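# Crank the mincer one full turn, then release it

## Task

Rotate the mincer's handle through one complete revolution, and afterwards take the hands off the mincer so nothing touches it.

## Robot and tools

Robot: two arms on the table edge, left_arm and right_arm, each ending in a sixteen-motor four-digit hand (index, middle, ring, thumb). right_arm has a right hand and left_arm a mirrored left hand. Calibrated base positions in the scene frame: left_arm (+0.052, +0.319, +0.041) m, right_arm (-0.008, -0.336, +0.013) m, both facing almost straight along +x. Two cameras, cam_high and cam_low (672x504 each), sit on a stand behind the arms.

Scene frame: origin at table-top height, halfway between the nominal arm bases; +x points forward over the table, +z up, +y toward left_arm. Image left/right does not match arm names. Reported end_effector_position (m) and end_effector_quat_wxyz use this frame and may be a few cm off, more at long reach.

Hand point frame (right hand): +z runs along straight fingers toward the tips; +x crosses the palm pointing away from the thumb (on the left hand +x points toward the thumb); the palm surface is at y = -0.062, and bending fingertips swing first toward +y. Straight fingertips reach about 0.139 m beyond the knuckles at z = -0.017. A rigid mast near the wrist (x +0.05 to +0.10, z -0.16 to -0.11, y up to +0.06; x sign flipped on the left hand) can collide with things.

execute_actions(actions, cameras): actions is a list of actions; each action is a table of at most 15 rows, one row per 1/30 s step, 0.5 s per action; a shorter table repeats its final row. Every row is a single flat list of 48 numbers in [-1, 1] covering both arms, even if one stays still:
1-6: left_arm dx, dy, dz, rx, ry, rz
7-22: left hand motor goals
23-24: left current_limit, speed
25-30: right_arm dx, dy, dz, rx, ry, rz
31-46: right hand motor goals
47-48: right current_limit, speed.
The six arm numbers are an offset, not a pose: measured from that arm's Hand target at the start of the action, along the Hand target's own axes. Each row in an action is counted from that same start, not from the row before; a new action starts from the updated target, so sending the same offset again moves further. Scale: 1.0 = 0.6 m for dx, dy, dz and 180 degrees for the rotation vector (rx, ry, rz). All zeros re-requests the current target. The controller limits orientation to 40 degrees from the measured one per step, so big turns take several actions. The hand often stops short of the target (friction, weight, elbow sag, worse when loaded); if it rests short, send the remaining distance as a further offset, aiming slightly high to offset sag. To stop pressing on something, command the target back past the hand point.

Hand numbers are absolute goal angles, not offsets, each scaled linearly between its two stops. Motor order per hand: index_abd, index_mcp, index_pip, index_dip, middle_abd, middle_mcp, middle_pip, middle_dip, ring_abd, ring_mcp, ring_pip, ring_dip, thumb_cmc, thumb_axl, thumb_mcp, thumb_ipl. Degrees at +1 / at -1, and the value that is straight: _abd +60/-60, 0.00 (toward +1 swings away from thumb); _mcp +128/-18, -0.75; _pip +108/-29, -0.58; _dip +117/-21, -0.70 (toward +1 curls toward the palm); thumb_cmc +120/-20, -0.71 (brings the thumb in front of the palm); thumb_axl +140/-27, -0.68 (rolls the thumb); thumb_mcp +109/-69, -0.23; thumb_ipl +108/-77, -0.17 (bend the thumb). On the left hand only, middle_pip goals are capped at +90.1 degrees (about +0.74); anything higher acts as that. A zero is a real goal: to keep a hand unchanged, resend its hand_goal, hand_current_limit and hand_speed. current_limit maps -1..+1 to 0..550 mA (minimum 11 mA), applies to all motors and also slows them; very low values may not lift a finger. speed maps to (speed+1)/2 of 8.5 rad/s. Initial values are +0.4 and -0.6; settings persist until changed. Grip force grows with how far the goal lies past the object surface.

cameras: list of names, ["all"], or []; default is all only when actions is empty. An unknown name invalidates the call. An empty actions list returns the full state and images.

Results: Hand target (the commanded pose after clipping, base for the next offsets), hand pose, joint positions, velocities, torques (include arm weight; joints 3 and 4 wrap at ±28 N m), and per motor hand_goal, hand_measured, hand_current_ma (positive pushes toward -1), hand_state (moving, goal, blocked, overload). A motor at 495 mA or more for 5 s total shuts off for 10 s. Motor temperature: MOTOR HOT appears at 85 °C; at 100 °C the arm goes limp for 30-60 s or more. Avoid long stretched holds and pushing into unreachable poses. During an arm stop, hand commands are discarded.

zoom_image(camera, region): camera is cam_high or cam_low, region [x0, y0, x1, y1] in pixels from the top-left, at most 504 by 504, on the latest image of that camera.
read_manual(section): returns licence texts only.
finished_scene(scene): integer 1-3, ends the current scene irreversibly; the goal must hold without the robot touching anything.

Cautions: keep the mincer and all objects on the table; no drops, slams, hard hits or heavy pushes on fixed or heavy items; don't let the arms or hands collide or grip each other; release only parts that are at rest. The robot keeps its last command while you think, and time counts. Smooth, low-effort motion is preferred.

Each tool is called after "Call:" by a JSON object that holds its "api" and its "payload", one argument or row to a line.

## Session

Call:
{"api": "execute_actions", "payload": {
  "actions": []
}}

Scene clock: 0.00 s.
left_arm: end_effector_position=(+0.2918, +0.5428, +0.3129) hand_goal=(+0.000, -0.754, -0.576, -0.696, +0.000, -0.754, -0.576, -0.696, +0.000, -0.754, -0.576, -0.696, -0.714, -0.678, -0.226, -0.168) hand_measured=(+0.000, -0.754, -0.576, -0.696, +0.000, -0.754, -0.576, -0.696, +0.000, -0.754, -0.576, -0.696, -0.714, -0.678, -0.226, -0.168) hand_current_ma=(+0, +0, +0, +0, +0, +0, +0, +0, +0, +0, +0, +0, +0, +0, +0, +0) hand_state=(goal, goal, goal, goal, goal, goal, goal, goal, goal, goal, goal, goal, goal, goal, goal, goal) hand_current_limit=0.40 hand_speed=-0.60 end_effector_quat_wxyz=(-0.189, +0.139, +0.934, +0.268) | right_arm: end_effector_position=(+0.3300, -0.3396, +0.1558) hand_goal=(+0.000, -0.754, -0.576, -0.696, +0.000, -0.754, -0.576, -0.696, +0.000, -0.754, -0.576, -0.696, -0.714, -0.678, -0.226, -0.168) hand_measured=(+0.000, -0.754, -0.576, -0.696, +0.000, -0.754, -0.576, -0.696, +0.000, -0.754, -0.576, -0.696, -0.714, -0.678, -0.226, -0.168) hand_current_ma=(+0, +0, +0, +0, +0, +0, +0, +0, +0, +0, +0, +0, +0, +0, +0, +0) hand_state=(goal, goal, goal, goal, goal, goal, goal, goal, goal, goal, goal, goal, goal, goal, goal, goal) hand_current_limit=0.40 hand_speed=-0.60 end_effector_quat_wxyz=(+0.106, +0.207, +0.924, +0.302)
Joint positions: left_arm=[0.182 1.134 0.949 -1.595 -0.64 -1.15] | right_arm=[-0.552 1.218 0.645 -0.991 -0.653 -1.678]
Joint velocities: within noise
Joint torques (N m): no reading
Motor temperatures (°C): left_arm=[26 29 34 28 26 28] | right_arm=[29 30 30 26 28 30]
Heat: left arm: hottest elbow 34 °C; right arm: hottest shoulder 30 °C.
Hand target: left_arm +0.2972, +0.5440, +0.3236; -0.176, +0.135, +0.936, +0.273 | right_arm +0.3359, -0.3433, +0.1616; +0.114, +0.205, +0.925, +0.300

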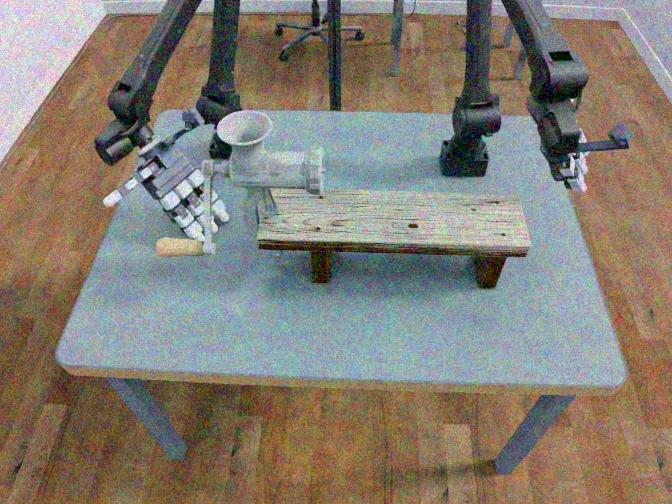

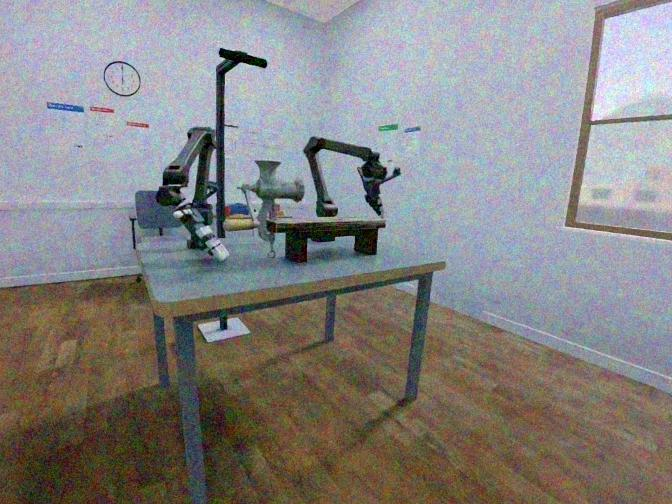

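Call:
{"api": "zoom_image", "payload": {
  "camera": "cam_high",
  "region": [100, 90, 300, 270]
}}

Call:
{"api": "zoom_image", "payload": {
  "camera": "cam_low",
  "region": [160, 140, 320, 280]
}}

Scaled by 2.520 from the camera's 672x504 image, which has a finer 960x720 frame.

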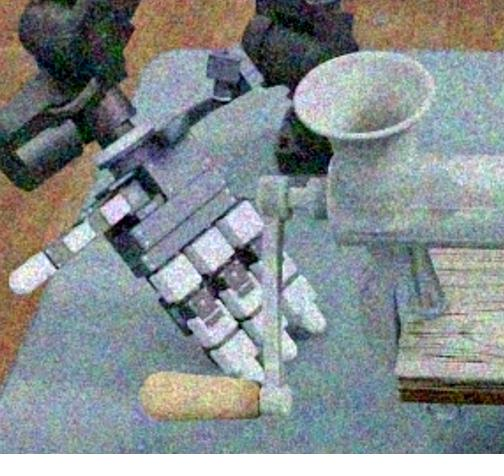

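Scaled by 3.150 from the camera's 672x504 image, which has a finer 960x720 frame.

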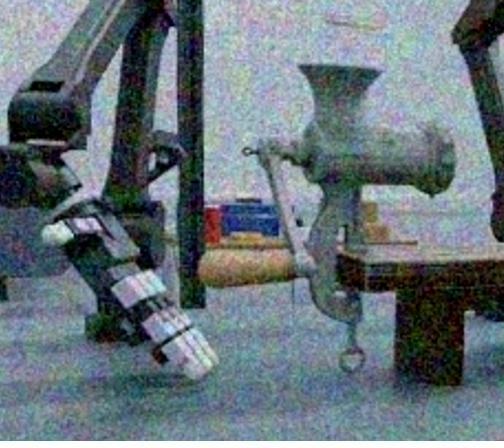

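Call:
{"api": "execute_actions", "payload": {
  "actions": [
    [[0,0,0,0,0,0,0,-0.754,-0.576,-0.696,0,-0.754,-0.576,-0.696,0,-0.754,-0.576,-0.696,-0.714,-0.678,-0.226,-0.168,0.4,-0.6,-0.0387,0.0111,-0.1133,0,0,0,0,-0.754,-0.576,-0.696,0,-0.754,-0.576,-0.696,0,-0.754,-0.576,-0.696,-0.714,-0.678,-0.226,-0.168,0.4,-0.6]],
    [[0,0,0,0,0,0,0,-0.754,-0.576,-0.696,0,-0.754,-0.576,-0.696,0,-0.754,-0.576,-0.696,-0.714,-0.678,-0.226,-0.168,0.4,-0.6,-0.0387,0.0111,-0.1133,0,0,0,0,-0.3,-0.3,-0.3,0,-0.3,-0.3,-0.3,0,-0.3,-0.3,-0.3,-0.714,-0.678,-0.226,-0.168,0.4,-0.6]],
    [[0,0,0,0,0,0,0,-0.754,-0.576,-0.696,0,-0.754,-0.576,-0.696,0,-0.754,-0.576,-0.696,-0.714,-0.678,-0.226,-0.168,0.4,-0.6,-0.0387,0.0111,-0.1133,0,0,0,0,0.2,0.1,0,0,0.2,0.1,0,0,0.2,0.1,0,-0.714,-0.678,-0.226,-0.168,0.4,-0.6]],
    [[0,0,0,0,0,0,0,-0.754,-0.576,-0.696,0,-0.754,-0.576,-0.696,0,-0.754,-0.576,-0.696,-0.714,-0.678,-0.226,-0.168,0.4,-0.6,0,0,0,0.0249,-0.0368,0.0805,0,0.479,0.372,0.246,0,0.479,0.372,0.246,0,0.479,0.372,0.246,-0.714,-0.678,-0.226,-0.168,0.4,-0.6]],
    [[0,0,0,0,0,0,0,-0.754,-0.576,-0.696,0,-0.754,-0.576,-0.696,0,-0.754,-0.576,-0.696,-0.714,-0.678,-0.226,-0.168,0.4,-0.6,0,0,0,0.0249,-0.0368,0.0805,0,0.479,0.372,0.246,0,0.479,0.372,0.246,0,0.479,0.372,0.246,-0.714,-0.678,-0.226,-0.168,0.4,-0.6]]
  ],
  "cameras": ["all"]
}}

Scene clock: 48.03 s.
left_arm: end_effector_position=(+0.2918, +0.5428, +0.3129) hand_goal=(+0.000, -0.754, -0.576, -0.696, +0.000, -0.754, -0.576, -0.696, +0.000, -0.754, -0.576, -0.696, -0.714, -0.678, -0.226, -0.168) hand_measured=(+0.000, -0.756, -0.576, -0.696, +0.000, -0.756, -0.576, -0.696, +0.000, -0.756, -0.576, -0.696, -0.716, -0.678, -0.224, -0.168) hand_current_ma=(+0, -1, +0, +0, +0, -1, +0, +0, +0, -1, +0, +0, -2, +1, +1, +0) hand_state=(goal, goal, goal, goal, goal, goal, goal, goal, goal, goal, goal, goal, goal, goal, goal, goal) hand_current_limit=0.40 hand_speed=-0.60 end_effector_quat_wxyz=(-0.189, +0.139, +0.934, +0.268) | right_arm: end_effector_position=(+0.3329, -0.4662, +0.3450) hand_goal=(+0.000, +0.478, +0.372, +0.246, +0.000, +0.478, +0.372, +0.246, +0.000, +0.478, +0.372, +0.246, -0.714, -0.678, -0.226, -0.168) hand_measured=(+0.000, +0.464, +0.370, +0.244, +0.000, +0.462, +0.370, +0.244, +0.000, +0.462, +0.370, +0.244, -0.718, -0.678, -0.224, -0.168) hand_current_ma=(+0, -47, -5, -6, +0, -50, -5, -5, +0, -53, -6, -6, -11, +2, +9, +1) hand_state=(goal, goal, goal, goal, goal, goal, goal, goal, goal, goal, goal, goal, goal, goal, goal, goal) hand_current_limit=0.40 hand_speed=-0.60 end_effector_quat_wxyz=(+0.124, +0.471, +0.845, +0.222)
Joint positions: left_arm=[0.182 1.134 0.949 -1.595 -0.64 -1.15] | right_arm=[-0.787 1.027 1.093 -1.508 -0.499 -1.307]
Joint torques (N m): left_arm=[-1.49 -7.3 11.36 -0.06 -0.63 -0.02] | right_arm=[0.09 -6.53 7.31 0.94 -0.56 0.04]
Motor temperatures (°C): left_arm=[26 30 39 28 27 28] | right_arm=[29 30 34 26 29 30]
Heat: left arm: hottest elbow 39 °C; right arm: hottest elbow 34 °C.
Hand target: left_arm +0.2972, +0.5440, +0.3236; -0.176, +0.135, +0.936, +0.273 | right_arm +0.3360, -0.4632, +0.3417; +0.124, +0.470, +0.846, +0.221
Off the commanded pose: left_arm 0.012 m, 2 deg | right_arm 0.005 m, 0 deg.

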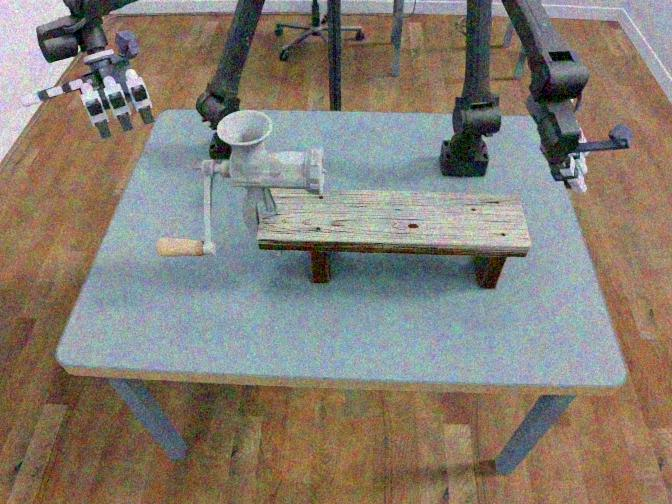

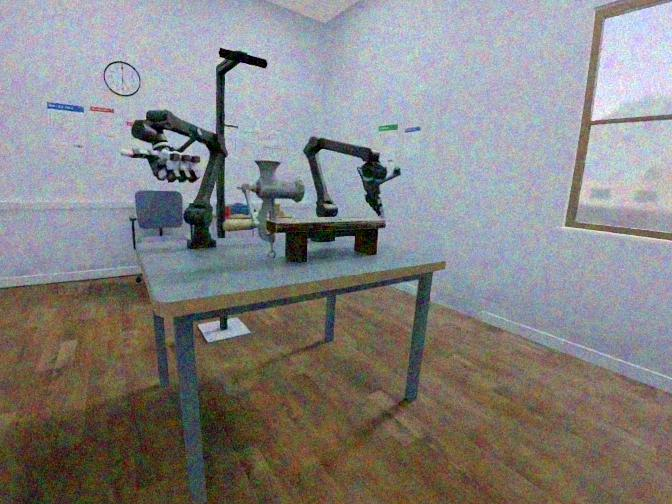

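Call:
{"api": "execute_actions", "payload": {
  "actions": [
    [[0,0,0,0,0,0,0,-0.754,-0.576,-0.696,0,-0.754,-0.576,-0.696,0,-0.754,-0.576,-0.696,-0.714,-0.678,-0.226,-0.168,0.4,-0.6,0,0,0,0.0249,-0.0368,0.0805,0,0.479,0.372,0.246,0,0.479,0.372,0.246,0,0.479,0.372,0.246,-0.714,-0.678,-0.226,-0.168,0.4,-0.6]],
    [[0,0,0,0,0,0,0,-0.754,-0.576,-0.696,0,-0.754,-0.576,-0.696,0,-0.754,-0.576,-0.696,-0.714,-0.678,-0.226,-0.168,0.4,-0.6,0,0,0,0.0249,-0.0368,0.0805,0,0.479,0.372,0.246,0,0.479,0.372,0.246,0,0.479,0.372,0.246,-0.714,-0.678,-0.226,-0.168,0.4,-0.6]],
    [[0,0,0,0,0,0,0,-0.754,-0.576,-0.696,0,-0.754,-0.576,-0.696,0,-0.754,-0.576,-0.696,-0.714,-0.678,-0.226,-0.168,0.4,-0.6,-0.0158,0.0535,0.0674,0,0,0,0,0.479,0.372,0.246,0,0.479,0.372,0.246,0,0.479,0.372,0.246,-0.714,-0.678,-0.226,-0.168,0.4,-0.6]],
    [[0,0,0,0,0,0,0,-0.754,-0.576,-0.696,0,-0.754,-0.576,-0.696,0,-0.754,-0.576,-0.696,-0.714,-0.678,-0.226,-0.168,0.4,-0.6,-0.0158,0.0535,0.0674,0,0,0,0,0.479,0.372,0.246,0,0.479,0.372,0.246,0,0.479,0.372,0.246,-0.714,-0.678,-0.226,-0.168,0.4,-0.6]],
    [[0,0,0,0,0,0,0,-0.754,-0.576,-0.696,0,-0.754,-0.576,-0.696,0,-0.754,-0.576,-0.696,-0.714,-0.678,-0.226,-0.168,0.4,-0.6,-0.0158,0.0535,0.0674,0,0,0,0,0.479,0.372,0.246,0,0.479,0.372,0.246,0,0.479,0.372,0.246,-0.714,-0.678,-0.226,-0.168,0.4,-0.6]],
    [[0,0,0,0,0,0,0,-0.754,-0.576,-0.696,0,-0.754,-0.576,-0.696,0,-0.754,-0.576,-0.696,-0.714,-0.678,-0.226,-0.168,0.4,-0.6,-0.0158,0.0535,0.0674,0,0,0,0,0.479,0,0,0,0.479,0,0,0,0.479,0,0,-0.714,-0.678,-0.226,-0.168,0.4,-0.6]],
    [[0,0,0,0,0,0,0,-0.754,-0.576,-0.696,0,-0.754,-0.576,-0.696,0,-0.754,-0.576,-0.696,-0.714,-0.678,-0.226,-0.168,0.4,-0.6,-0.0158,0.0535,0.0674,0,0,0,0,0.3,-0.4,-0.5,0,0.3,-0.4,-0.5,0,0.3,-0.4,-0.5,-0.714,-0.678,-0.226,-0.168,0.4,-0.6]],
    [[0,0,0,0,0,0,0,-0.754,-0.576,-0.696,0,-0.754,-0.576,-0.696,0,-0.754,-0.576,-0.696,-0.714,-0.678,-0.226,-0.168,0.4,-0.6,-0.0158,0.0535,0.0674,0,0,0,0,0.137,-0.576,-0.696,0,0.137,-0.576,-0.696,0,0.137,-0.576,-0.696,-0.714,-0.678,-0.226,-0.168,0.4,-0.6]]
  ],
  "cameras": ["all"]
}}

Call:
{"api": "zoom_image", "payload": {
  "camera": "cam_high",
  "region": [70, 130, 270, 290]
}}

Call:
{"api": "zoom_image", "payload": {
  "camera": "cam_low",
  "region": [160, 140, 320, 280]
}}

Scene clock: 61.63 s.
left_arm: end_effector_position=(+0.2918, +0.5428, +0.3129) hand_goal=(+0.000, -0.754, -0.576, -0.696, +0.000, -0.754, -0.576, -0.696, +0.000, -0.754, -0.576, -0.696, -0.714, -0.678, -0.226, -0.168) hand_measured=(+0.000, -0.756, -0.576, -0.696, +0.000, -0.756, -0.576, -0.696, +0.000, -0.756, -0.576, -0.696, -0.716, -0.678, -0.224, -0.168) hand_current_ma=(+0, -1, +0, +0, +0, -1, +0, +0, +0, -1, +0, +0, -2, +1, +1, +0) hand_state=(goal, goal, goal, goal, goal, goal, goal, goal, goal, goal, goal, goal, goal, goal, goal, goal) hand_current_limit=0.40 hand_speed=-0.60 end_effector_quat_wxyz=(-0.189, +0.139, +0.934, +0.268) | right_arm: end_effector_position=(+0.5770, -0.5189, +0.1579) hand_goal=(+0.000, +0.136, -0.576, -0.696, +0.000, +0.136, -0.576, -0.696, +0.000, +0.136, -0.576, -0.696, -0.714, -0.678, -0.226, -0.168) hand_measured=(+0.000, +0.128, -0.576, -0.694, +0.000, +0.128, -0.576, -0.694, +0.000, +0.126, -0.576, -0.694, -0.718, -0.678, -0.224, -0.168) hand_current_ma=(+0, -24, +0, +6, +0, -25, +0, +5, +0, -27, +0, +6, -10, +2, +9, +1) hand_state=(goal, goal, goal, goal, goal, goal, goal, goal, goal, goal, goal, goal, goal, goal, goal, goal) hand_current_limit=0.40 hand_speed=-0.60 end_effector_quat_wxyz=(+0.101, +0.701, +0.697, +0.112)
Joint positions: left_arm=[0.182 1.134 0.949 -1.595 -0.64 -1.15] | right_arm=[-0.344 1.62 1.221 -0.891 -0.114 -0.321]
Joint torques (N m): left_arm=[-1.79 -7.59 11.36 -0.05 -0.66 -0.03] | right_arm=[0.09 -16.56 11.34 1.33 -0.08 0.05]
Heat: left arm: hottest elbow 40 °C; right arm: hottest elbow 35 °C.
Hand target: left_arm +0.2972, +0.5440, +0.3236; -0.176, +0.135, +0.936, +0.273 | right_arm +0.6006, -0.5200, +0.1805; +0.124, +0.696, +0.696, +0.124
Off the commanded pose: left_arm 0.012 m, 2 deg | right_arm 0.033 m, 3 deg.

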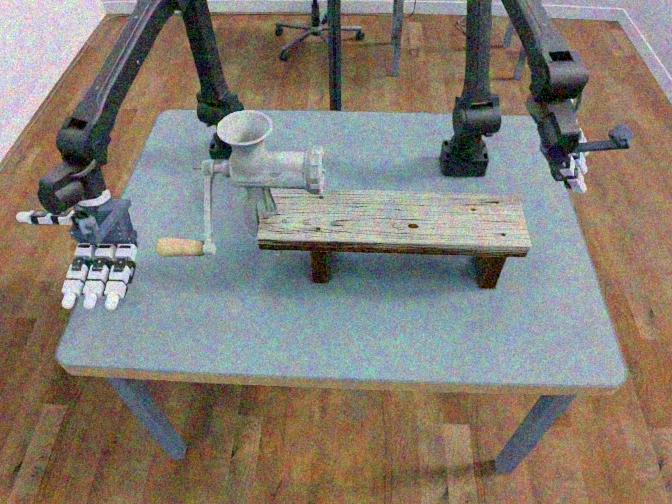

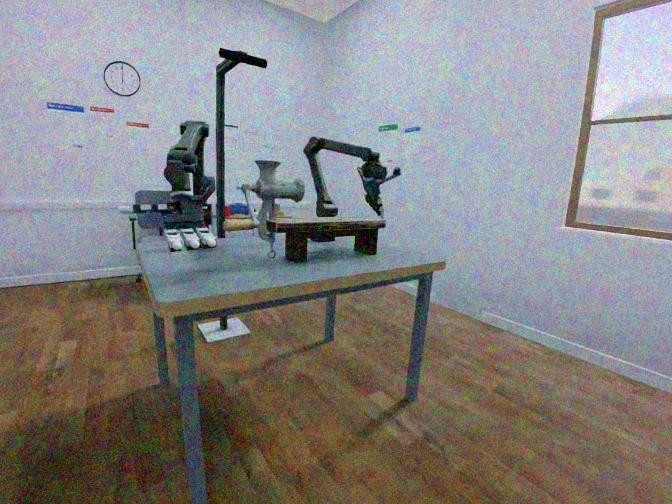

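Scaled by 2.520 from the camera's 672x504 image, which has a finer 960x720 frame.

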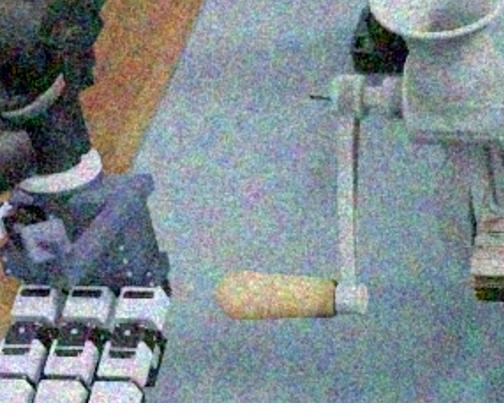

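Scaled by 3.150 from the camera's 672x504 image, which has a finer 960x720 frame.

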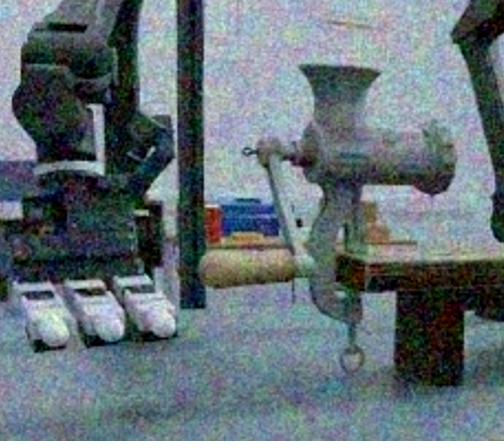

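Call:
{"api": "execute_actions", "payload": {
  "actions": [
    [[0,0,0,0,0,0,0,-0.754,-0.576,-0.696,0,-0.754,-0.576,-0.696,0,-0.754,-0.576,-0.696,-0.714,-0.678,-0.226,-0.168,0.4,-0.6,0.04,-0.0323,0.006,0,0,0,0,0.137,-0.576,-0.696,0,0.137,-0.576,-0.696,0,0.137,-0.576,-0.696,-0.714,-0.678,-0.226,-0.168,0.4,-0.6]],
    [[0,0,0,0,0,0,0,-0.754,-0.576,-0.696,0,-0.754,-0.576,-0.696,0,-0.754,-0.576,-0.696,-0.714,-0.678,-0.226,-0.168,0.4,-0.6,0.06,0,0,0,0,0,0,0.137,-0.576,-0.696,0,0.137,-0.576,-0.696,0,0.137,-0.576,-0.696,-0.714,-0.678,-0.226,-0.168,0.4,-0.6]]
  ],
  "cameras": ["all"]
}}

Call:
{"api": "zoom_image", "payload": {
  "camera": "cam_high",
  "region": [70, 130, 270, 290]
}}

Call:
{"api": "zoom_image", "payload": {
  "camera": "cam_low",
  "region": [160, 140, 320, 280]
}}

Scene clock: 73.13 s.
left_arm: end_effector_position=(+0.2918, +0.5428, +0.3129) hand_goal=(+0.000, -0.754, -0.576, -0.696, +0.000, -0.754, -0.576, -0.696, +0.000, -0.754, -0.576, -0.696, -0.714, -0.678, -0.226, -0.168) hand_measured=(+0.000, -0.756, -0.576, -0.696, +0.000, -0.756, -0.576, -0.696, +0.000, -0.756, -0.576, -0.696, -0.716, -0.678, -0.224, -0.168) hand_current_ma=(+0, -1, +0, +0, +0, -1, +0, +0, +0, -1, +0, +0, -2, +1, +1, +0) hand_state=(goal, goal, goal, goal, goal, goal, goal, goal, goal, goal, goal, goal, goal, goal, goal, goal) hand_current_limit=0.40 hand_speed=-0.60 end_effector_quat_wxyz=(-0.189, +0.139, +0.934, +0.268) | right_arm: end_effector_position=(+0.5822, -0.4667, +0.1647) hand_goal=(+0.000, +0.136, -0.576, -0.696, +0.000, +0.136, -0.576, -0.696, +0.000, +0.136, -0.576, -0.696, -0.714, -0.678, -0.226, -0.168) hand_measured=(+0.000, +0.128, -0.576, -0.694, +0.000, +0.128, -0.576, -0.694, +0.000, +0.126, -0.576, -0.694, -0.718, -0.678, -0.222, -0.168) hand_current_ma=(+1, -24, +0, +6, +1, -26, +0, +5, +1, -28, +0, +6, -8, +2, +11, +1) hand_state=(goal, goal, goal, goal, goal, goal, goal, goal, goal, goal, goal, goal, goal, goal, goal, goal) hand_current_limit=0.40 hand_speed=-0.60 end_effector_quat_wxyz=(+0.118, +0.698, +0.697, +0.116)
Joint positions: left_arm=[0.182 1.134 0.949 -1.595 -0.64 -1.15] | right_arm=[-0.233 1.575 1.171 -0.842 -0.072 -0.218]
Joint torques (N m): left_arm=[-1.38 -7.36 11.25 -0.18 -0.65 -0.01] | right_arm=[0.09 -17.73 7.17 1.62 -0.18 0.06]
Heat: left arm: hottest elbow 40 °C; right arm: hottest elbow 36 °C.
Hand target: left_arm +0.2972, +0.5440, +0.3236; -0.176, +0.135, +0.936, +0.273 | right_arm +0.5837, -0.4601, +0.1705; +0.124, +0.696, +0.696, +0.124
Off the commanded pose: left_arm 0.012 m, 2 deg | right_arm 0.009 m, 1 deg.

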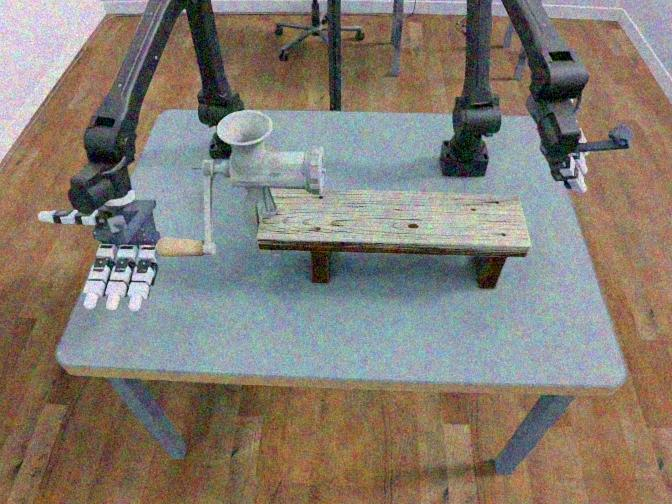

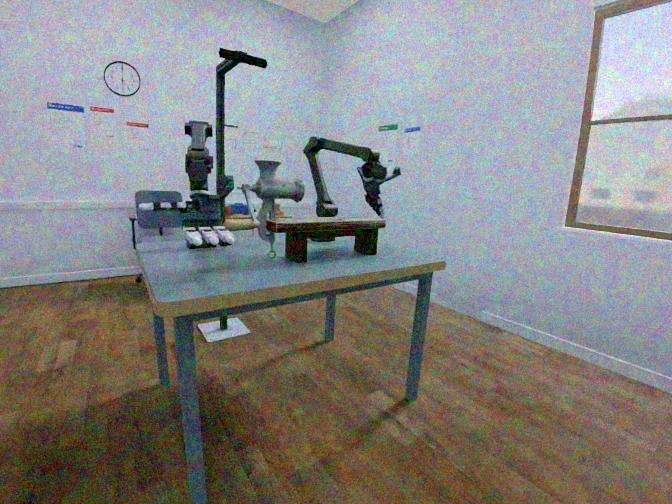

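Scaled by 2.520 from the camera's 672x504 image, which has a finer 960x720 frame.

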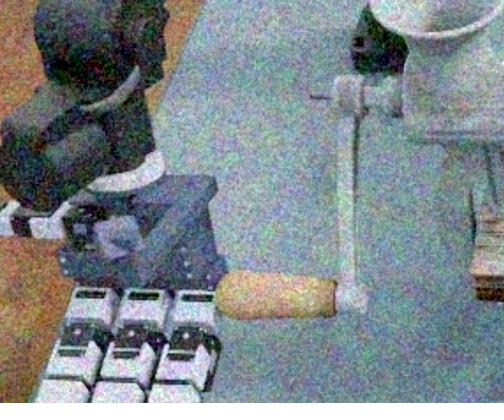

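Scaled by 3.150 from the camera's 672x504 image, which has a finer 960x720 frame.

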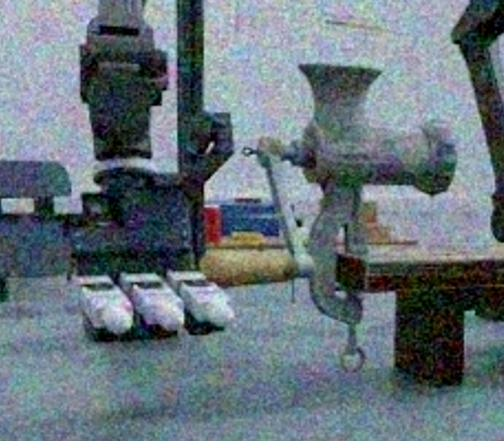

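Call:
{"api": "execute_actions", "payload": {
  "actions": [
    [[0,0,0,0,0,0,0,-0.754,-0.576,-0.696,0,-0.754,-0.576,-0.696,0,-0.754,-0.576,-0.696,-0.714,-0.678,-0.226,-0.168,0.4,-0.6,-0.01,-0.042,0,0,0,0,0,0.137,-0.576,-0.696,0,0.137,-0.576,-0.696,0,0.137,-0.576,-0.696,-0.714,-0.678,-0.226,-0.168,0.4,-0.6]]
  ],
  "cameras": ["all"]
}}

Call:
{"api": "zoom_image", "payload": {
  "camera": "cam_high",
  "region": [70, 130, 270, 290]
}}

Call:
{"api": "zoom_image", "payload": {
  "camera": "cam_low",
  "region": [160, 140, 320, 280]
}}

Scene clock: 80.50 s.
left_arm: end_effector_position=(+0.2918, +0.5428, +0.3129) hand_goal=(+0.000, -0.754, -0.576, -0.696, +0.000, -0.754, -0.576, -0.696, +0.000, -0.754, -0.576, -0.696, -0.714, -0.678, -0.226, -0.168) hand_measured=(+0.000, -0.756, -0.576, -0.696, +0.000, -0.756, -0.576, -0.696, +0.000, -0.756, -0.576, -0.696, -0.716, -0.678, -0.224, -0.168) hand_current_ma=(+0, -1, +0, +0, +0, -1, +0, +0, +0, -1, +0, +0, -2, +1, +1, +0) hand_state=(goal, goal, goal, goal, goal, goal, goal, goal, goal, goal, goal, goal, goal, goal, goal, goal) hand_current_limit=0.40 hand_speed=-0.60 end_effector_quat_wxyz=(-0.189, +0.139, +0.934, +0.268) | right_arm: end_effector_position=(+0.5602, -0.4627, +0.1550) hand_goal=(+0.000, +0.136, -0.576, -0.696, +0.000, +0.136, -0.576, -0.696, +0.000, +0.136, -0.576, -0.696, -0.714, -0.678, -0.226, -0.168) hand_measured=(+0.000, +0.128, -0.576, -0.694, +0.000, +0.128, -0.576, -0.694, +0.000, +0.126, -0.576, -0.694, -0.718, -0.678, -0.222, -0.168) hand_current_ma=(+1, -24, +0, +6, +1, -26, +0, +5, +1, -30, +0, +6, -8, +2, +11, +1) hand_state=(goal, goal, goal, goal, goal, goal, goal, goal, goal, goal, goal, goal, goal, goal, goal, goal) hand_current_limit=0.40 hand_speed=-0.60 end_effector_quat_wxyz=(+0.114, +0.699, +0.697, +0.117)
Joint positions: left_arm=[0.182 1.134 0.949 -1.595 -0.64 -1.15] | right_arm=[-0.237 1.533 1.096 -0.814 -0.08 -0.22]
Joint torques (N m): left_arm=[-1.9 -7.59 11.34 -0.14 -0.72 -0.04] | right_arm=[-1.9 -16.73 7.04 1.63 -0.18 -0.13]
Heat: left arm: hottest elbow 40 °C; right arm: hottest elbow 36 °C.
Hand target: left_arm +0.2972, +0.5440, +0.3236; -0.176, +0.135, +0.936, +0.273 | right_arm +0.5600, -0.4661, +0.1619; +0.124, +0.696, +0.696, +0.124
Off the commanded pose: left_arm 0.012 m, 2 deg | right_arm 0.008 m, 1 deg.

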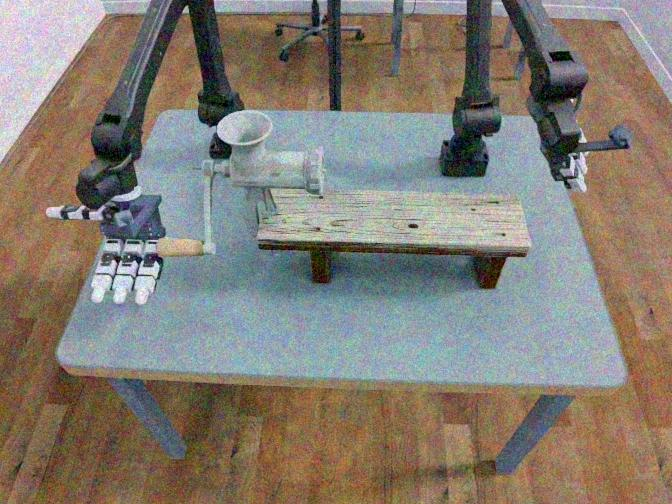

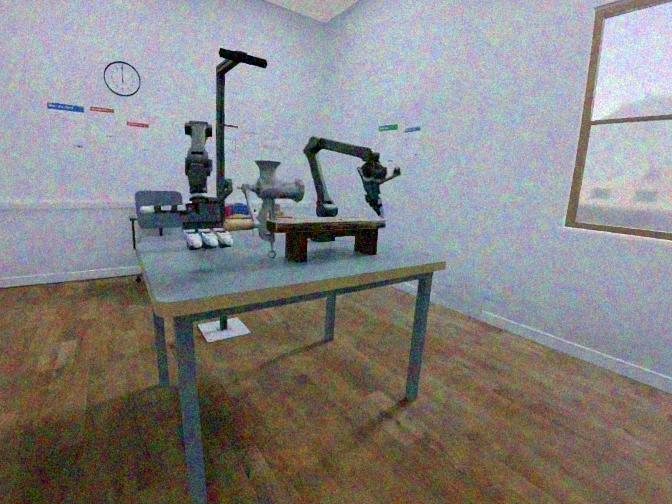

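Scaled by 2.520 from the camera's 672x504 image, which has a finer 960x720 frame.

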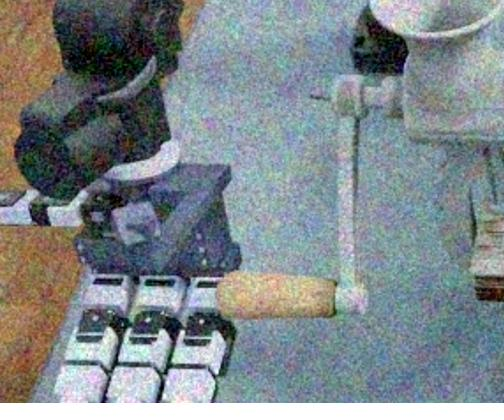

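Scaled by 3.150 from the camera's 672x504 image, which has a finer 960x720 frame.

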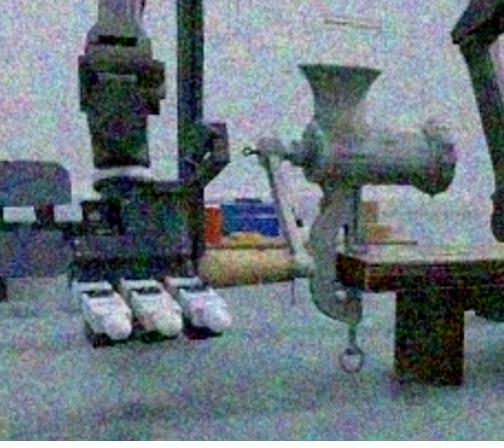

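Call:
{"api": "execute_actions", "payload": {
  "actions": [
    [[0,0,0,0,0,0,0,-0.754,-0.576,-0.696,0,-0.754,-0.576,-0.696,0,-0.754,-0.576,-0.696,-0.714,-0.678,-0.226,-0.168,0.4,-0.6,0.045,0,0,0,0,0,0,0.137,-0.576,-0.696,0,0.137,-0.576,-0.696,0,0.137,-0.576,-0.696,-0.714,-0.678,-0.226,-0.168,0.4,-0.6]]
  ],
  "cameras": ["all"]
}}

Call:
{"api": "zoom_image", "payload": {
  "camera": "cam_high",
  "region": [70, 130, 270, 290]
}}

Call:
{"api": "zoom_image", "payload": {
  "camera": "cam_low",
  "region": [160, 140, 320, 280]
}}

Scene clock: 86.00 s.
left_arm: end_effector_position=(+0.2918, +0.5428, +0.3129) hand_goal=(+0.000, -0.754, -0.576, -0.696, +0.000, -0.754, -0.576, -0.696, +0.000, -0.754, -0.576, -0.696, -0.714, -0.678, -0.226, -0.168) hand_measured=(+0.000, -0.756, -0.576, -0.696, +0.000, -0.756, -0.576, -0.696, +0.000, -0.756, -0.576, -0.696, -0.716, -0.678, -0.224, -0.168) hand_current_ma=(+0, -1, +0, +0, +0, -1, +0, +0, +0, -1, +0, +0, -2, +1, +1, +0) hand_state=(goal, goal, goal, goal, goal, goal, goal, goal, goal, goal, goal, goal, goal, goal, goal, goal) hand_current_limit=0.40 hand_speed=-0.60 end_effector_quat_wxyz=(-0.189, +0.139, +0.934, +0.268) | right_arm: end_effector_position=(+0.5552, -0.4477, +0.1487) hand_goal=(+0.000, +0.136, -0.576, -0.696, +0.000, +0.136, -0.576, -0.696, +0.000, +0.136, -0.576, -0.696, -0.714, -0.678, -0.226, -0.168) hand_measured=(+0.000, +0.128, -0.576, -0.694, +0.000, +0.128, -0.576, -0.694, +0.000, +0.120, -0.576, -0.694, -0.718, -0.678, -0.222, -0.168) hand_current_ma=(+1, -24, +0, +6, +1, -26, +0, +5, +1, -54, +0, +6, -8, +2, +11, +1) hand_state=(goal, goal, goal, goal, goal, goal, goal, goal, goal, goal, goal, goal, goal, goal, goal, goal) hand_current_limit=0.40 hand_speed=-0.60 end_effector_quat_wxyz=(+0.113, +0.700, +0.697, +0.110)
Joint positions: left_arm=[0.182 1.134 0.949 -1.595 -0.64 -1.15] | right_arm=[-0.203 1.523 1.071 -0.808 -0.058 -0.188]
Joint torques (N m): left_arm=[-1.2 -7.71 11.29 -0.12 -0.68 -0.01] | right_arm=[0.38 -16.97 7.51 1.68 -0.25 0.1]
Heat: left arm: hottest elbow 40 °C; right arm: hottest elbow 36 °C.
Hand target: left_arm +0.2972, +0.5440, +0.3236; -0.176, +0.135, +0.936, +0.273 | right_arm +0.5601, -0.4392, +0.1618; +0.124, +0.696, +0.696, +0.124
Off the commanded pose: left_arm 0.012 m, 2 deg | right_arm 0.016 m, 2 deg.

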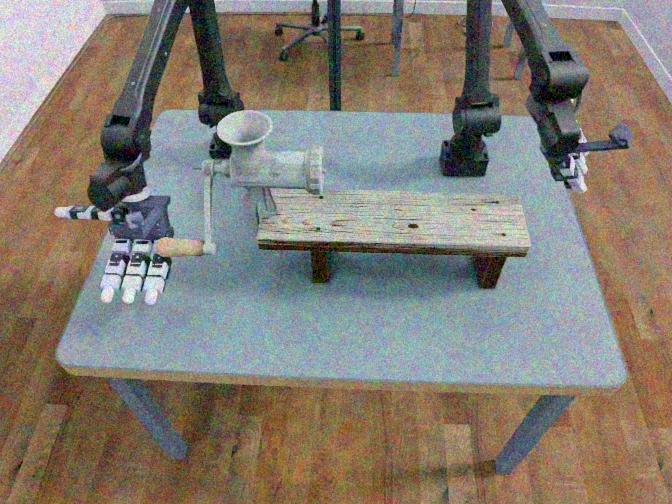

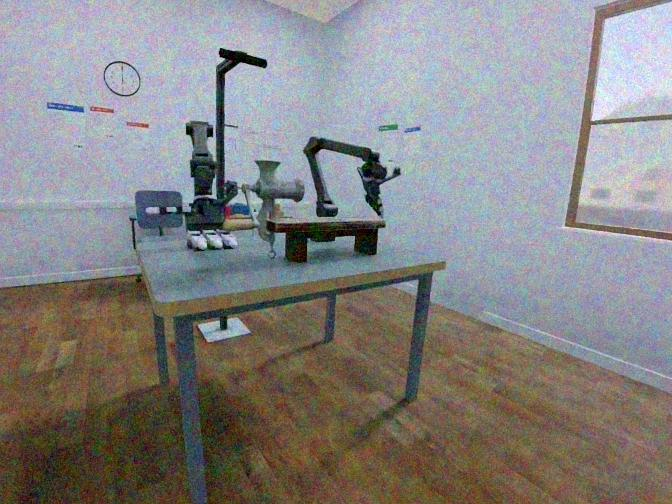

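Scaled by 2.520 from the camera's 672x504 image, which has a finer 960x720 frame.

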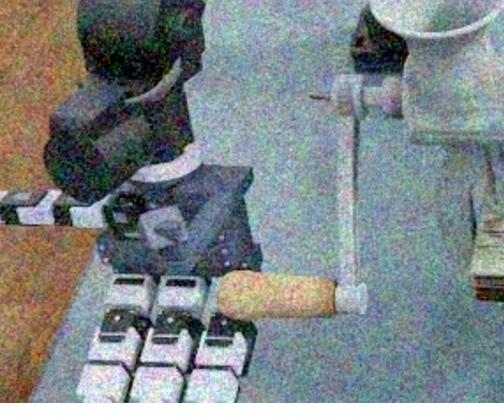

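Scaled by 3.150 from the camera's 672x504 image, which has a finer 960x720 frame.

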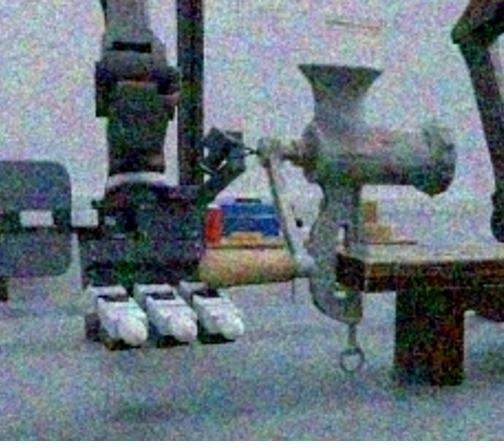

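Call:
{"api": "execute_actions", "payload": {
  "actions": [
    [[0,0,0,0,0,0,0,-0.754,-0.576,-0.696,0,-0.754,-0.576,-0.696,0,-0.754,-0.576,-0.696,-0.714,-0.678,-0.226,-0.168,0.4,-0.6,-0.015,0,0.035,0,0,0,0,0.137,-0.576,-0.696,0,0.137,-0.576,-0.696,0,0.137,-0.576,-0.696,-0.714,-0.678,-0.226,-0.168,0.4,-0.6]]
  ],
  "cameras": ["cam_low"]
}}

Call:
{"api": "zoom_image", "payload": {
  "camera": "cam_low",
  "region": [180, 190, 280, 270]
}}

Scene clock: 91.10 s.
left_arm: end_effector_position=(+0.2918, +0.5428, +0.3129) hand_goal=(+0.000, -0.754, -0.576, -0.696, +0.000, -0.754, -0.576, -0.696, +0.000, -0.754, -0.576, -0.696, -0.714, -0.678, -0.226, -0.168) hand_measured=(+0.000, -0.756, -0.576, -0.696, +0.000, -0.756, -0.576, -0.696, +0.000, -0.756, -0.576, -0.696, -0.716, -0.678, -0.224, -0.168) hand_current_ma=(+0, -1, +0, +0, +0, -1, +0, +0, +0, -1, +0, +0, -2, +1, +1, +0) hand_state=(goal, goal, goal, goal, goal, goal, goal, goal, goal, goal, goal, goal, goal, goal, goal, goal) hand_current_limit=0.40 hand_speed=-0.60 end_effector_quat_wxyz=(-0.189, +0.139, +0.934, +0.268) | right_arm: end_effector_position=(+0.5623, -0.4478, +0.1489) hand_goal=(+0.000, +0.136, -0.576, -0.696, +0.000, +0.136, -0.576, -0.696, +0.000, +0.136, -0.576, -0.696, -0.714, -0.678, -0.226, -0.168) hand_measured=(+0.000, +0.128, -0.576, -0.694, +0.000, +0.128, -0.576, -0.694, +0.000, +0.120, -0.576, -0.694, -0.718, -0.678, -0.222, -0.168) hand_current_ma=(+1, -24, +0, +6, +1, -26, +0, +5, +1, -55, +0, +6, -8, +2, +11, +1) hand_state=(goal, goal, goal, goal, goal, goal, goal, goal, goal, goal, goal, goal, goal, goal, goal, goal) hand_current_limit=0.40 hand_speed=-0.60 end_effector_quat_wxyz=(+0.123, +0.697, +0.696, +0.122)
Joint positions: left_arm=[0.182 1.134 0.949 -1.595 -0.64 -1.15] | right_arm=[-0.203 1.531 1.066 -0.765 -0.066 -0.188]
Joint torques (N m): left_arm=[-1.96 -7.18 11.22 -0.2 -0.66 -0.01] | right_arm=[-1.08 -13.63 7.56 1.95 -0.14 -0.07]
Heat: left arm: hottest elbow 40 °C; right arm: hottest elbow 36 °C.
Hand target: left_arm +0.2972, +0.5440, +0.3236; -0.176, +0.135, +0.936, +0.273 | right_arm +0.5673, -0.4482, +0.1421; +0.124, +0.696, +0.696, +0.124
Off the commanded pose: left_arm 0.012 m, 2 deg | right_arm 0.009 m, 0 deg.
Images, in order (width x height): cam_low 672x504.

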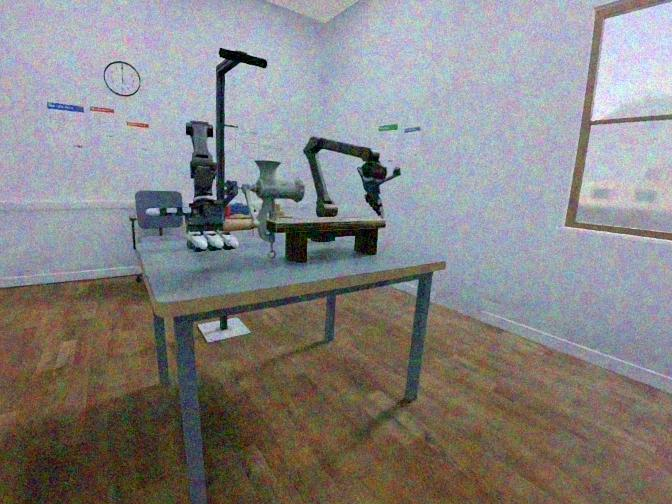

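Scaled by 5.040 from the camera's 672x504 image, which has a finer 960x720 frame.

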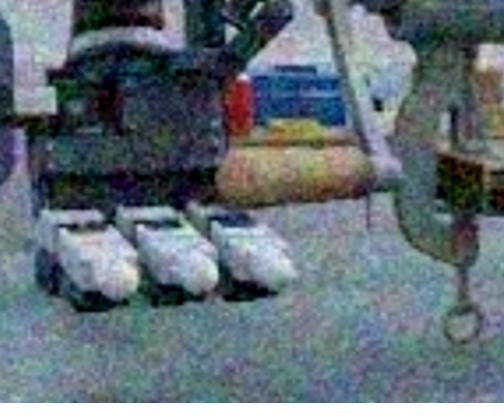

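Call:
{"api": "execute_actions", "payload": {
  "actions": [
    [[0,0,0,0,0,0,0,-0.754,-0.576,-0.696,0,-0.754,-0.576,-0.696,0,-0.754,-0.576,-0.696,-0.714,-0.678,-0.226,-0.168,0.4,-0.6,0,-0.0085,0.0235,0,0,0,0,0.137,-0.576,-0.696,0,0.137,-0.576,-0.696,0,0.137,-0.576,-0.696,-0.714,-0.678,-0.226,-0.168,0.4,-0.6]]
  ]
}}

Scene clock: 94.83 s.
left_arm: end_effector_position=(+0.2918, +0.5428, +0.3129) hand_goal=(+0.000, -0.754, -0.576, -0.696, +0.000, -0.754, -0.576, -0.696, +0.000, -0.754, -0.576, -0.696, -0.714, -0.678, -0.226, -0.168) hand_measured=(+0.000, -0.756, -0.576, -0.696, +0.000, -0.756, -0.576, -0.696, +0.000, -0.756, -0.576, -0.696, -0.716, -0.678, -0.224, -0.168) hand_current_ma=(+0, -1, +0, +0, +0, -1, +0, +0, +0, -1, +0, +0, -2, +1, +1, +0) hand_state=(goal, goal, goal, goal, goal, goal, goal, goal, goal, goal, goal, goal, goal, goal, goal, goal) hand_current_limit=0.40 hand_speed=-0.60 end_effector_quat_wxyz=(-0.189, +0.139, +0.934, +0.268) | right_arm: end_effector_position=(+0.5629, -0.4475, +0.1336) hand_goal=(+0.000, +0.136, -0.576, -0.696, +0.000, +0.136, -0.576, -0.696, +0.000, +0.136, -0.576, -0.696, -0.714, -0.678, -0.226, -0.168) hand_measured=(+0.000, +0.128, -0.576, -0.694, +0.000, +0.128, -0.576, -0.694, +0.000, +0.120, -0.576, -0.694, -0.718, -0.678, -0.222, -0.168) hand_current_ma=(+1, -24, +0, +6, +1, -26, +0, +5, +1, -55, +0, +6, -8, +2, +11, +1) hand_state=(goal, goal, goal, goal, goal, goal, goal, goal, goal, goal, goal, goal, goal, goal, goal, goal) hand_current_limit=0.40 hand_speed=-0.60 end_effector_quat_wxyz=(+0.123, +0.696, +0.697, +0.121)
Joint positions: left_arm=[0.182 1.134 0.949 -1.595 -0.64 -1.15] | right_arm=[-0.203 1.552 1.046 -0.724 -0.067 -0.192]
Joint torques (N m): left_arm=[-1.79 -7.65 11.32 -0.13 -0.63 -0.05] | right_arm=[-1.08 -13.92 7.31 1.98 -0.13 -0.02]
Heat: left arm: hottest elbow 40 °C; right arm: hottest elbow 36 °C.
Hand target: left_arm +0.2972, +0.5440, +0.3236; -0.176, +0.135, +0.936, +0.273 | right_arm +0.5673, -0.4482, +0.1270; +0.124, +0.696, +0.696, +0.124
Off the commanded pose: left_arm 0.012 m, 2 deg | right_arm 0.008 m, 0 deg.

Call:
{"api": "execute_actions", "payload": {
  "actions": [
    [[0,0,0,0,0,0,0,-0.754,-0.576,-0.696,0,-0.754,-0.576,-0.696,0,-0.754,-0.576,-0.696,-0.714,-0.678,-0.226,-0.168,0.4,-0.6,0.04,0,0,0,0,0,0,0.137,-0.576,-0.696,0,0.137,-0.576,-0.696,0,0.137,-0.576,-0.696,-0.714,-0.678,-0.226,-0.168,0.4,-0.6]],
    [[0,0,0,0,0,0,0,-0.754,-0.576,-0.696,0,-0.754,-0.576,-0.696,0,-0.754,-0.576,-0.696,-0.714,-0.678,-0.226,-0.168,0.4,-0.6,0.035,0,0,0,0,0,0,0.137,-0.576,-0.696,0,0.137,-0.576,-0.696,0,0.137,-0.576,-0.696,-0.714,-0.678,-0.226,-0.168,0.4,-0.6]]
  ],
  "cameras": ["all"]
}}

Call:
{"api": "zoom_image", "payload": {
  "camera": "cam_high",
  "region": [70, 130, 270, 290]
}}

Call:
{"api": "zoom_image", "payload": {
  "camera": "cam_low",
  "region": [180, 190, 280, 270]
}}

Scene clock: 100.83 s.
left_arm: end_effector_position=(+0.2918, +0.5428, +0.3129) hand_goal=(+0.000, -0.754, -0.576, -0.696, +0.000, -0.754, -0.576, -0.696, +0.000, -0.754, -0.576, -0.696, -0.714, -0.678, -0.226, -0.168) hand_measured=(+0.000, -0.756, -0.576, -0.696, +0.000, -0.756, -0.576, -0.696, +0.000, -0.756, -0.576, -0.696, -0.716, -0.678, -0.224, -0.168) hand_current_ma=(+0, -1, +0, +0, +0, -1, +0, +0, +0, -1, +0, +0, -2, +1, +1, +0) hand_state=(goal, goal, goal, goal, goal, goal, goal, goal, goal, goal, goal, goal, goal, goal, goal, goal) hand_current_limit=0.40 hand_speed=-0.60 end_effector_quat_wxyz=(-0.189, +0.139, +0.934, +0.268) | right_arm: end_effector_position=(+0.5626, -0.4074, +0.1245) hand_goal=(+0.000, +0.136, -0.576, -0.696, +0.000, +0.136, -0.576, -0.696, +0.000, +0.136, -0.576, -0.696, -0.714, -0.678, -0.226, -0.168) hand_measured=(+0.000, +0.128, -0.576, -0.694, +0.000, +0.128, -0.576, -0.694, +0.000, +0.120, -0.576, -0.694, -0.718, -0.678, -0.222, -0.168) hand_current_ma=(+1, -24, +0, +6, +1, -26, +0, +5, +1, -55, +0, +6, -8, +2, +11, +1) hand_state=(goal, goal, goal, goal, goal, goal, goal, goal, goal, goal, goal, goal, goal, goal, goal, goal) hand_current_limit=0.40 hand_speed=-0.60 end_effector_quat_wxyz=(+0.116, +0.696, +0.699, +0.117)
Joint positions: left_arm=[0.182 1.134 0.949 -1.595 -0.64 -1.15] | right_arm=[-0.113 1.552 1.026 -0.716 -0.037 -0.11]
Joint torques (N m): left_arm=[-1.14 -7.53 11.28 -0.2 -0.68 0] | right_arm=[-0.09 -15.56 7.24 1.91 0.08 0.09]
Heat: left arm: hottest elbow 41 °C; right arm: hottest elbow 36 °C.
Hand target: left_arm +0.2972, +0.5440, +0.3236; -0.176, +0.135, +0.936, +0.273 | right_arm +0.5674, -0.4031, +0.1271; +0.124, +0.696, +0.696, +0.124
Off the commanded pose: left_arm 0.012 m, 2 deg | right_arm 0.007 m, 1 deg.

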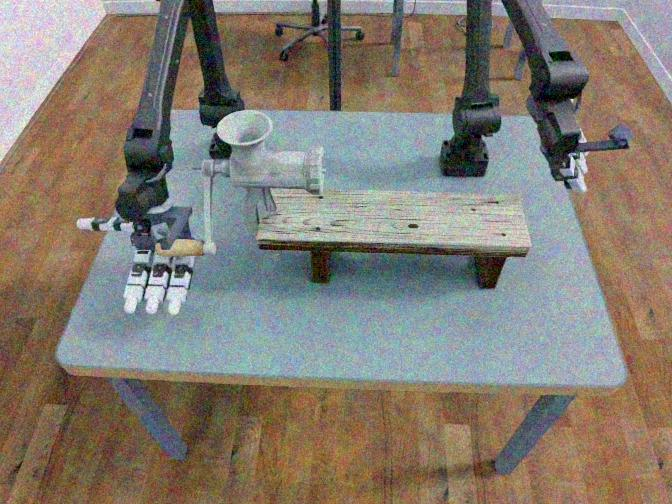

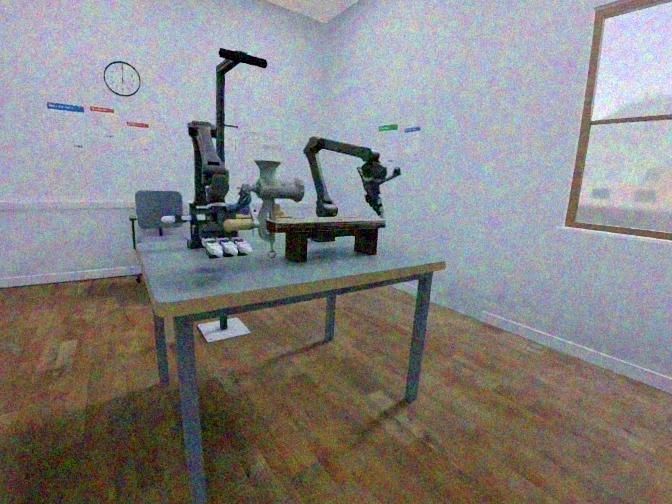

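Scaled by 2.520 from the camera's 672x504 image, which has a finer 960x720 frame.

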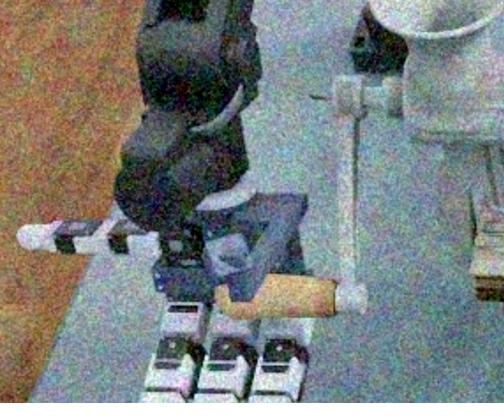

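Scaled by 5.040 from the camera's 672x504 image, which has a finer 960x720 frame.

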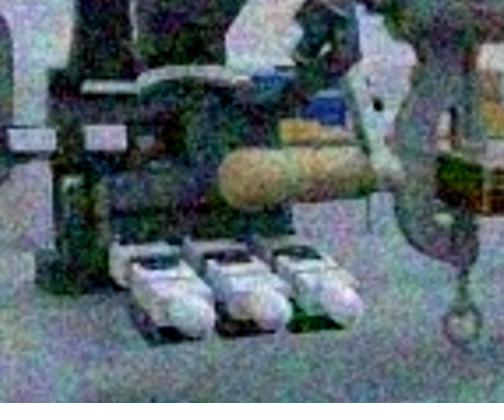

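Call:
{"api": "execute_actions", "payload": {
  "actions": [
    [[0,0,0,0,0,0,0,-0.754,-0.576,-0.696,0,-0.754,-0.576,-0.696,0,-0.754,-0.576,-0.696,-0.714,-0.678,-0.226,-0.168,0.4,-0.6,0,0.032,-0.04,0,0,0,0,0.137,-0.576,-0.696,0,0.137,-0.576,-0.696,0,0.137,-0.576,-0.696,-0.714,-0.678,-0.226,-0.168,0.4,-0.6]],
    [[0,0,0,0,0,0,0,-0.754,-0.576,-0.696,0,-0.754,-0.576,-0.696,0,-0.754,-0.576,-0.696,-0.714,-0.678,-0.226,-0.168,0.4,-0.6,0,0,0,0,0,0,0,0.479,-0.576,-0.696,0,0.479,-0.576,-0.696,0,0.479,-0.576,-0.696,-0.714,-0.678,-0.226,-0.168,0.4,-0.6]]
  ],
  "cameras": ["all"]
}}

Call:
{"api": "zoom_image", "payload": {
  "camera": "cam_high",
  "region": [70, 130, 270, 290]
}}

Call:
{"api": "zoom_image", "payload": {
  "camera": "cam_low",
  "region": [180, 190, 280, 270]
}}

Scene clock: 112.20 s.
left_arm: end_effector_position=(+0.2918, +0.5428, +0.3129) hand_goal=(+0.000, -0.754, -0.576, -0.696, +0.000, -0.754, -0.576, -0.696, +0.000, -0.754, -0.576, -0.696, -0.714, -0.678, -0.226, -0.168) hand_measured=(+0.000, -0.756, -0.576, -0.696, +0.000, -0.756, -0.576, -0.696, +0.000, -0.756, -0.576, -0.696, -0.716, -0.678, -0.224, -0.168) hand_current_ma=(+0, -1, +0, +0, +0, -1, +0, +0, +0, -1, +0, +0, -2, +1, +1, +0) hand_state=(goal, goal, goal, goal, goal, goal, goal, goal, goal, goal, goal, goal, goal, goal, goal, goal) hand_current_limit=0.40 hand_speed=-0.60 end_effector_quat_wxyz=(-0.189, +0.139, +0.934, +0.268) | right_arm: end_effector_position=(+0.5575, -0.4079, +0.1260) hand_goal=(+0.000, +0.478, -0.576, -0.696, +0.000, +0.478, -0.576, -0.696, +0.000, +0.478, -0.576, -0.696, -0.714, -0.678, -0.226, -0.168) hand_measured=(+0.000, +0.456, -0.576, -0.694, +0.000, +0.454, -0.576, -0.694, +0.000, +0.454, -0.576, -0.694, -0.718, -0.678, -0.222, -0.168) hand_current_ma=(+1, -76, +0, +6, +1, -82, +0, +5, +1, -87, +0, +6, -8, +2, +11, +1) hand_state=(goal, blocked, goal, goal, goal, blocked, goal, goal, goal, blocked, goal, goal, goal, goal, goal, goal) hand_current_limit=0.40 hand_speed=-0.60 end_effector_quat_wxyz=(+0.106, +0.701, +0.698, +0.107)
Joint positions: left_arm=[0.182 1.134 0.949 -1.595 -0.64 -1.15] | right_arm=[-0.113 1.546 1.038 -0.762 -0.035 -0.102]
Joint torques (N m): left_arm=[-1.55 -7.53 11.38 0.06 -0.68 0.03] | right_arm=[-0.03 -16.38 10.95 0.5 0.03 0.05]
Heat: left arm: hottest elbow 41 °C; right arm: hottest elbow 36 °C.
Hand target: left_arm +0.2972, +0.5440, +0.3236; -0.176, +0.135, +0.936, +0.273 | right_arm +0.5770, -0.4032, +0.1561; +0.124, +0.696, +0.696, +0.124
Off the commanded pose: left_arm 0.012 m, 2 deg | right_arm 0.036 m, 3 deg.

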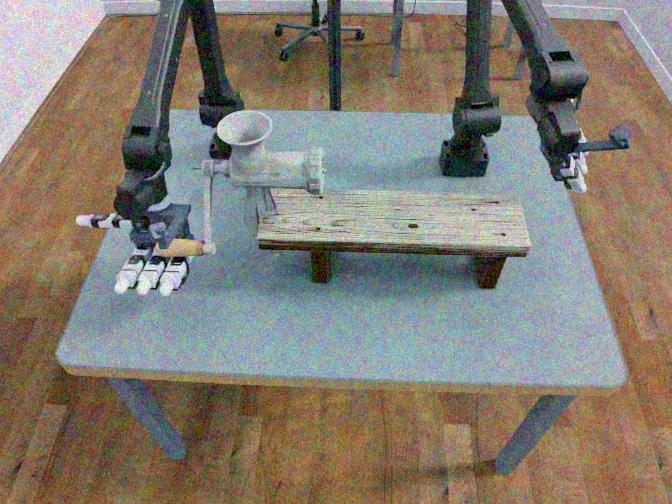

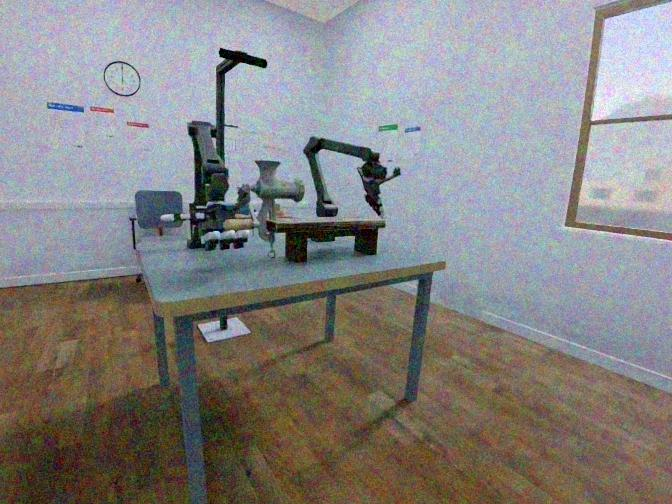

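Scaled by 2.520 from the camera's 672x504 image, which has a finer 960x720 frame.

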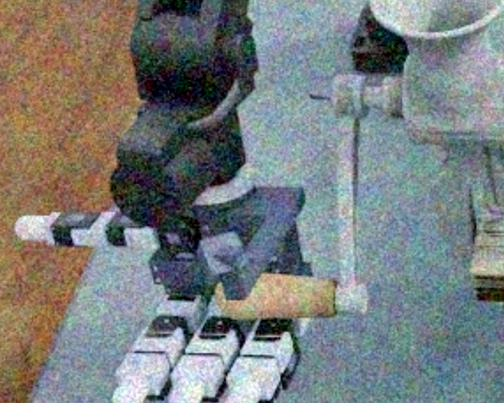

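Scaled by 5.040 from the camera's 672x504 image, which has a finer 960x720 frame.

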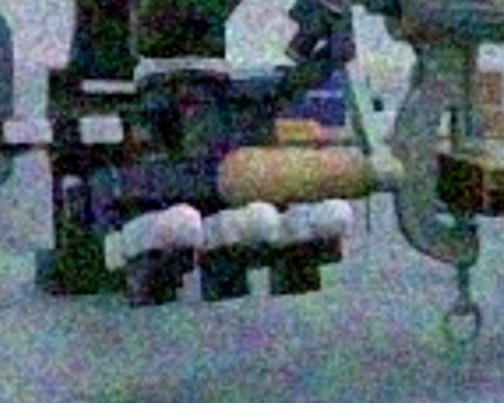

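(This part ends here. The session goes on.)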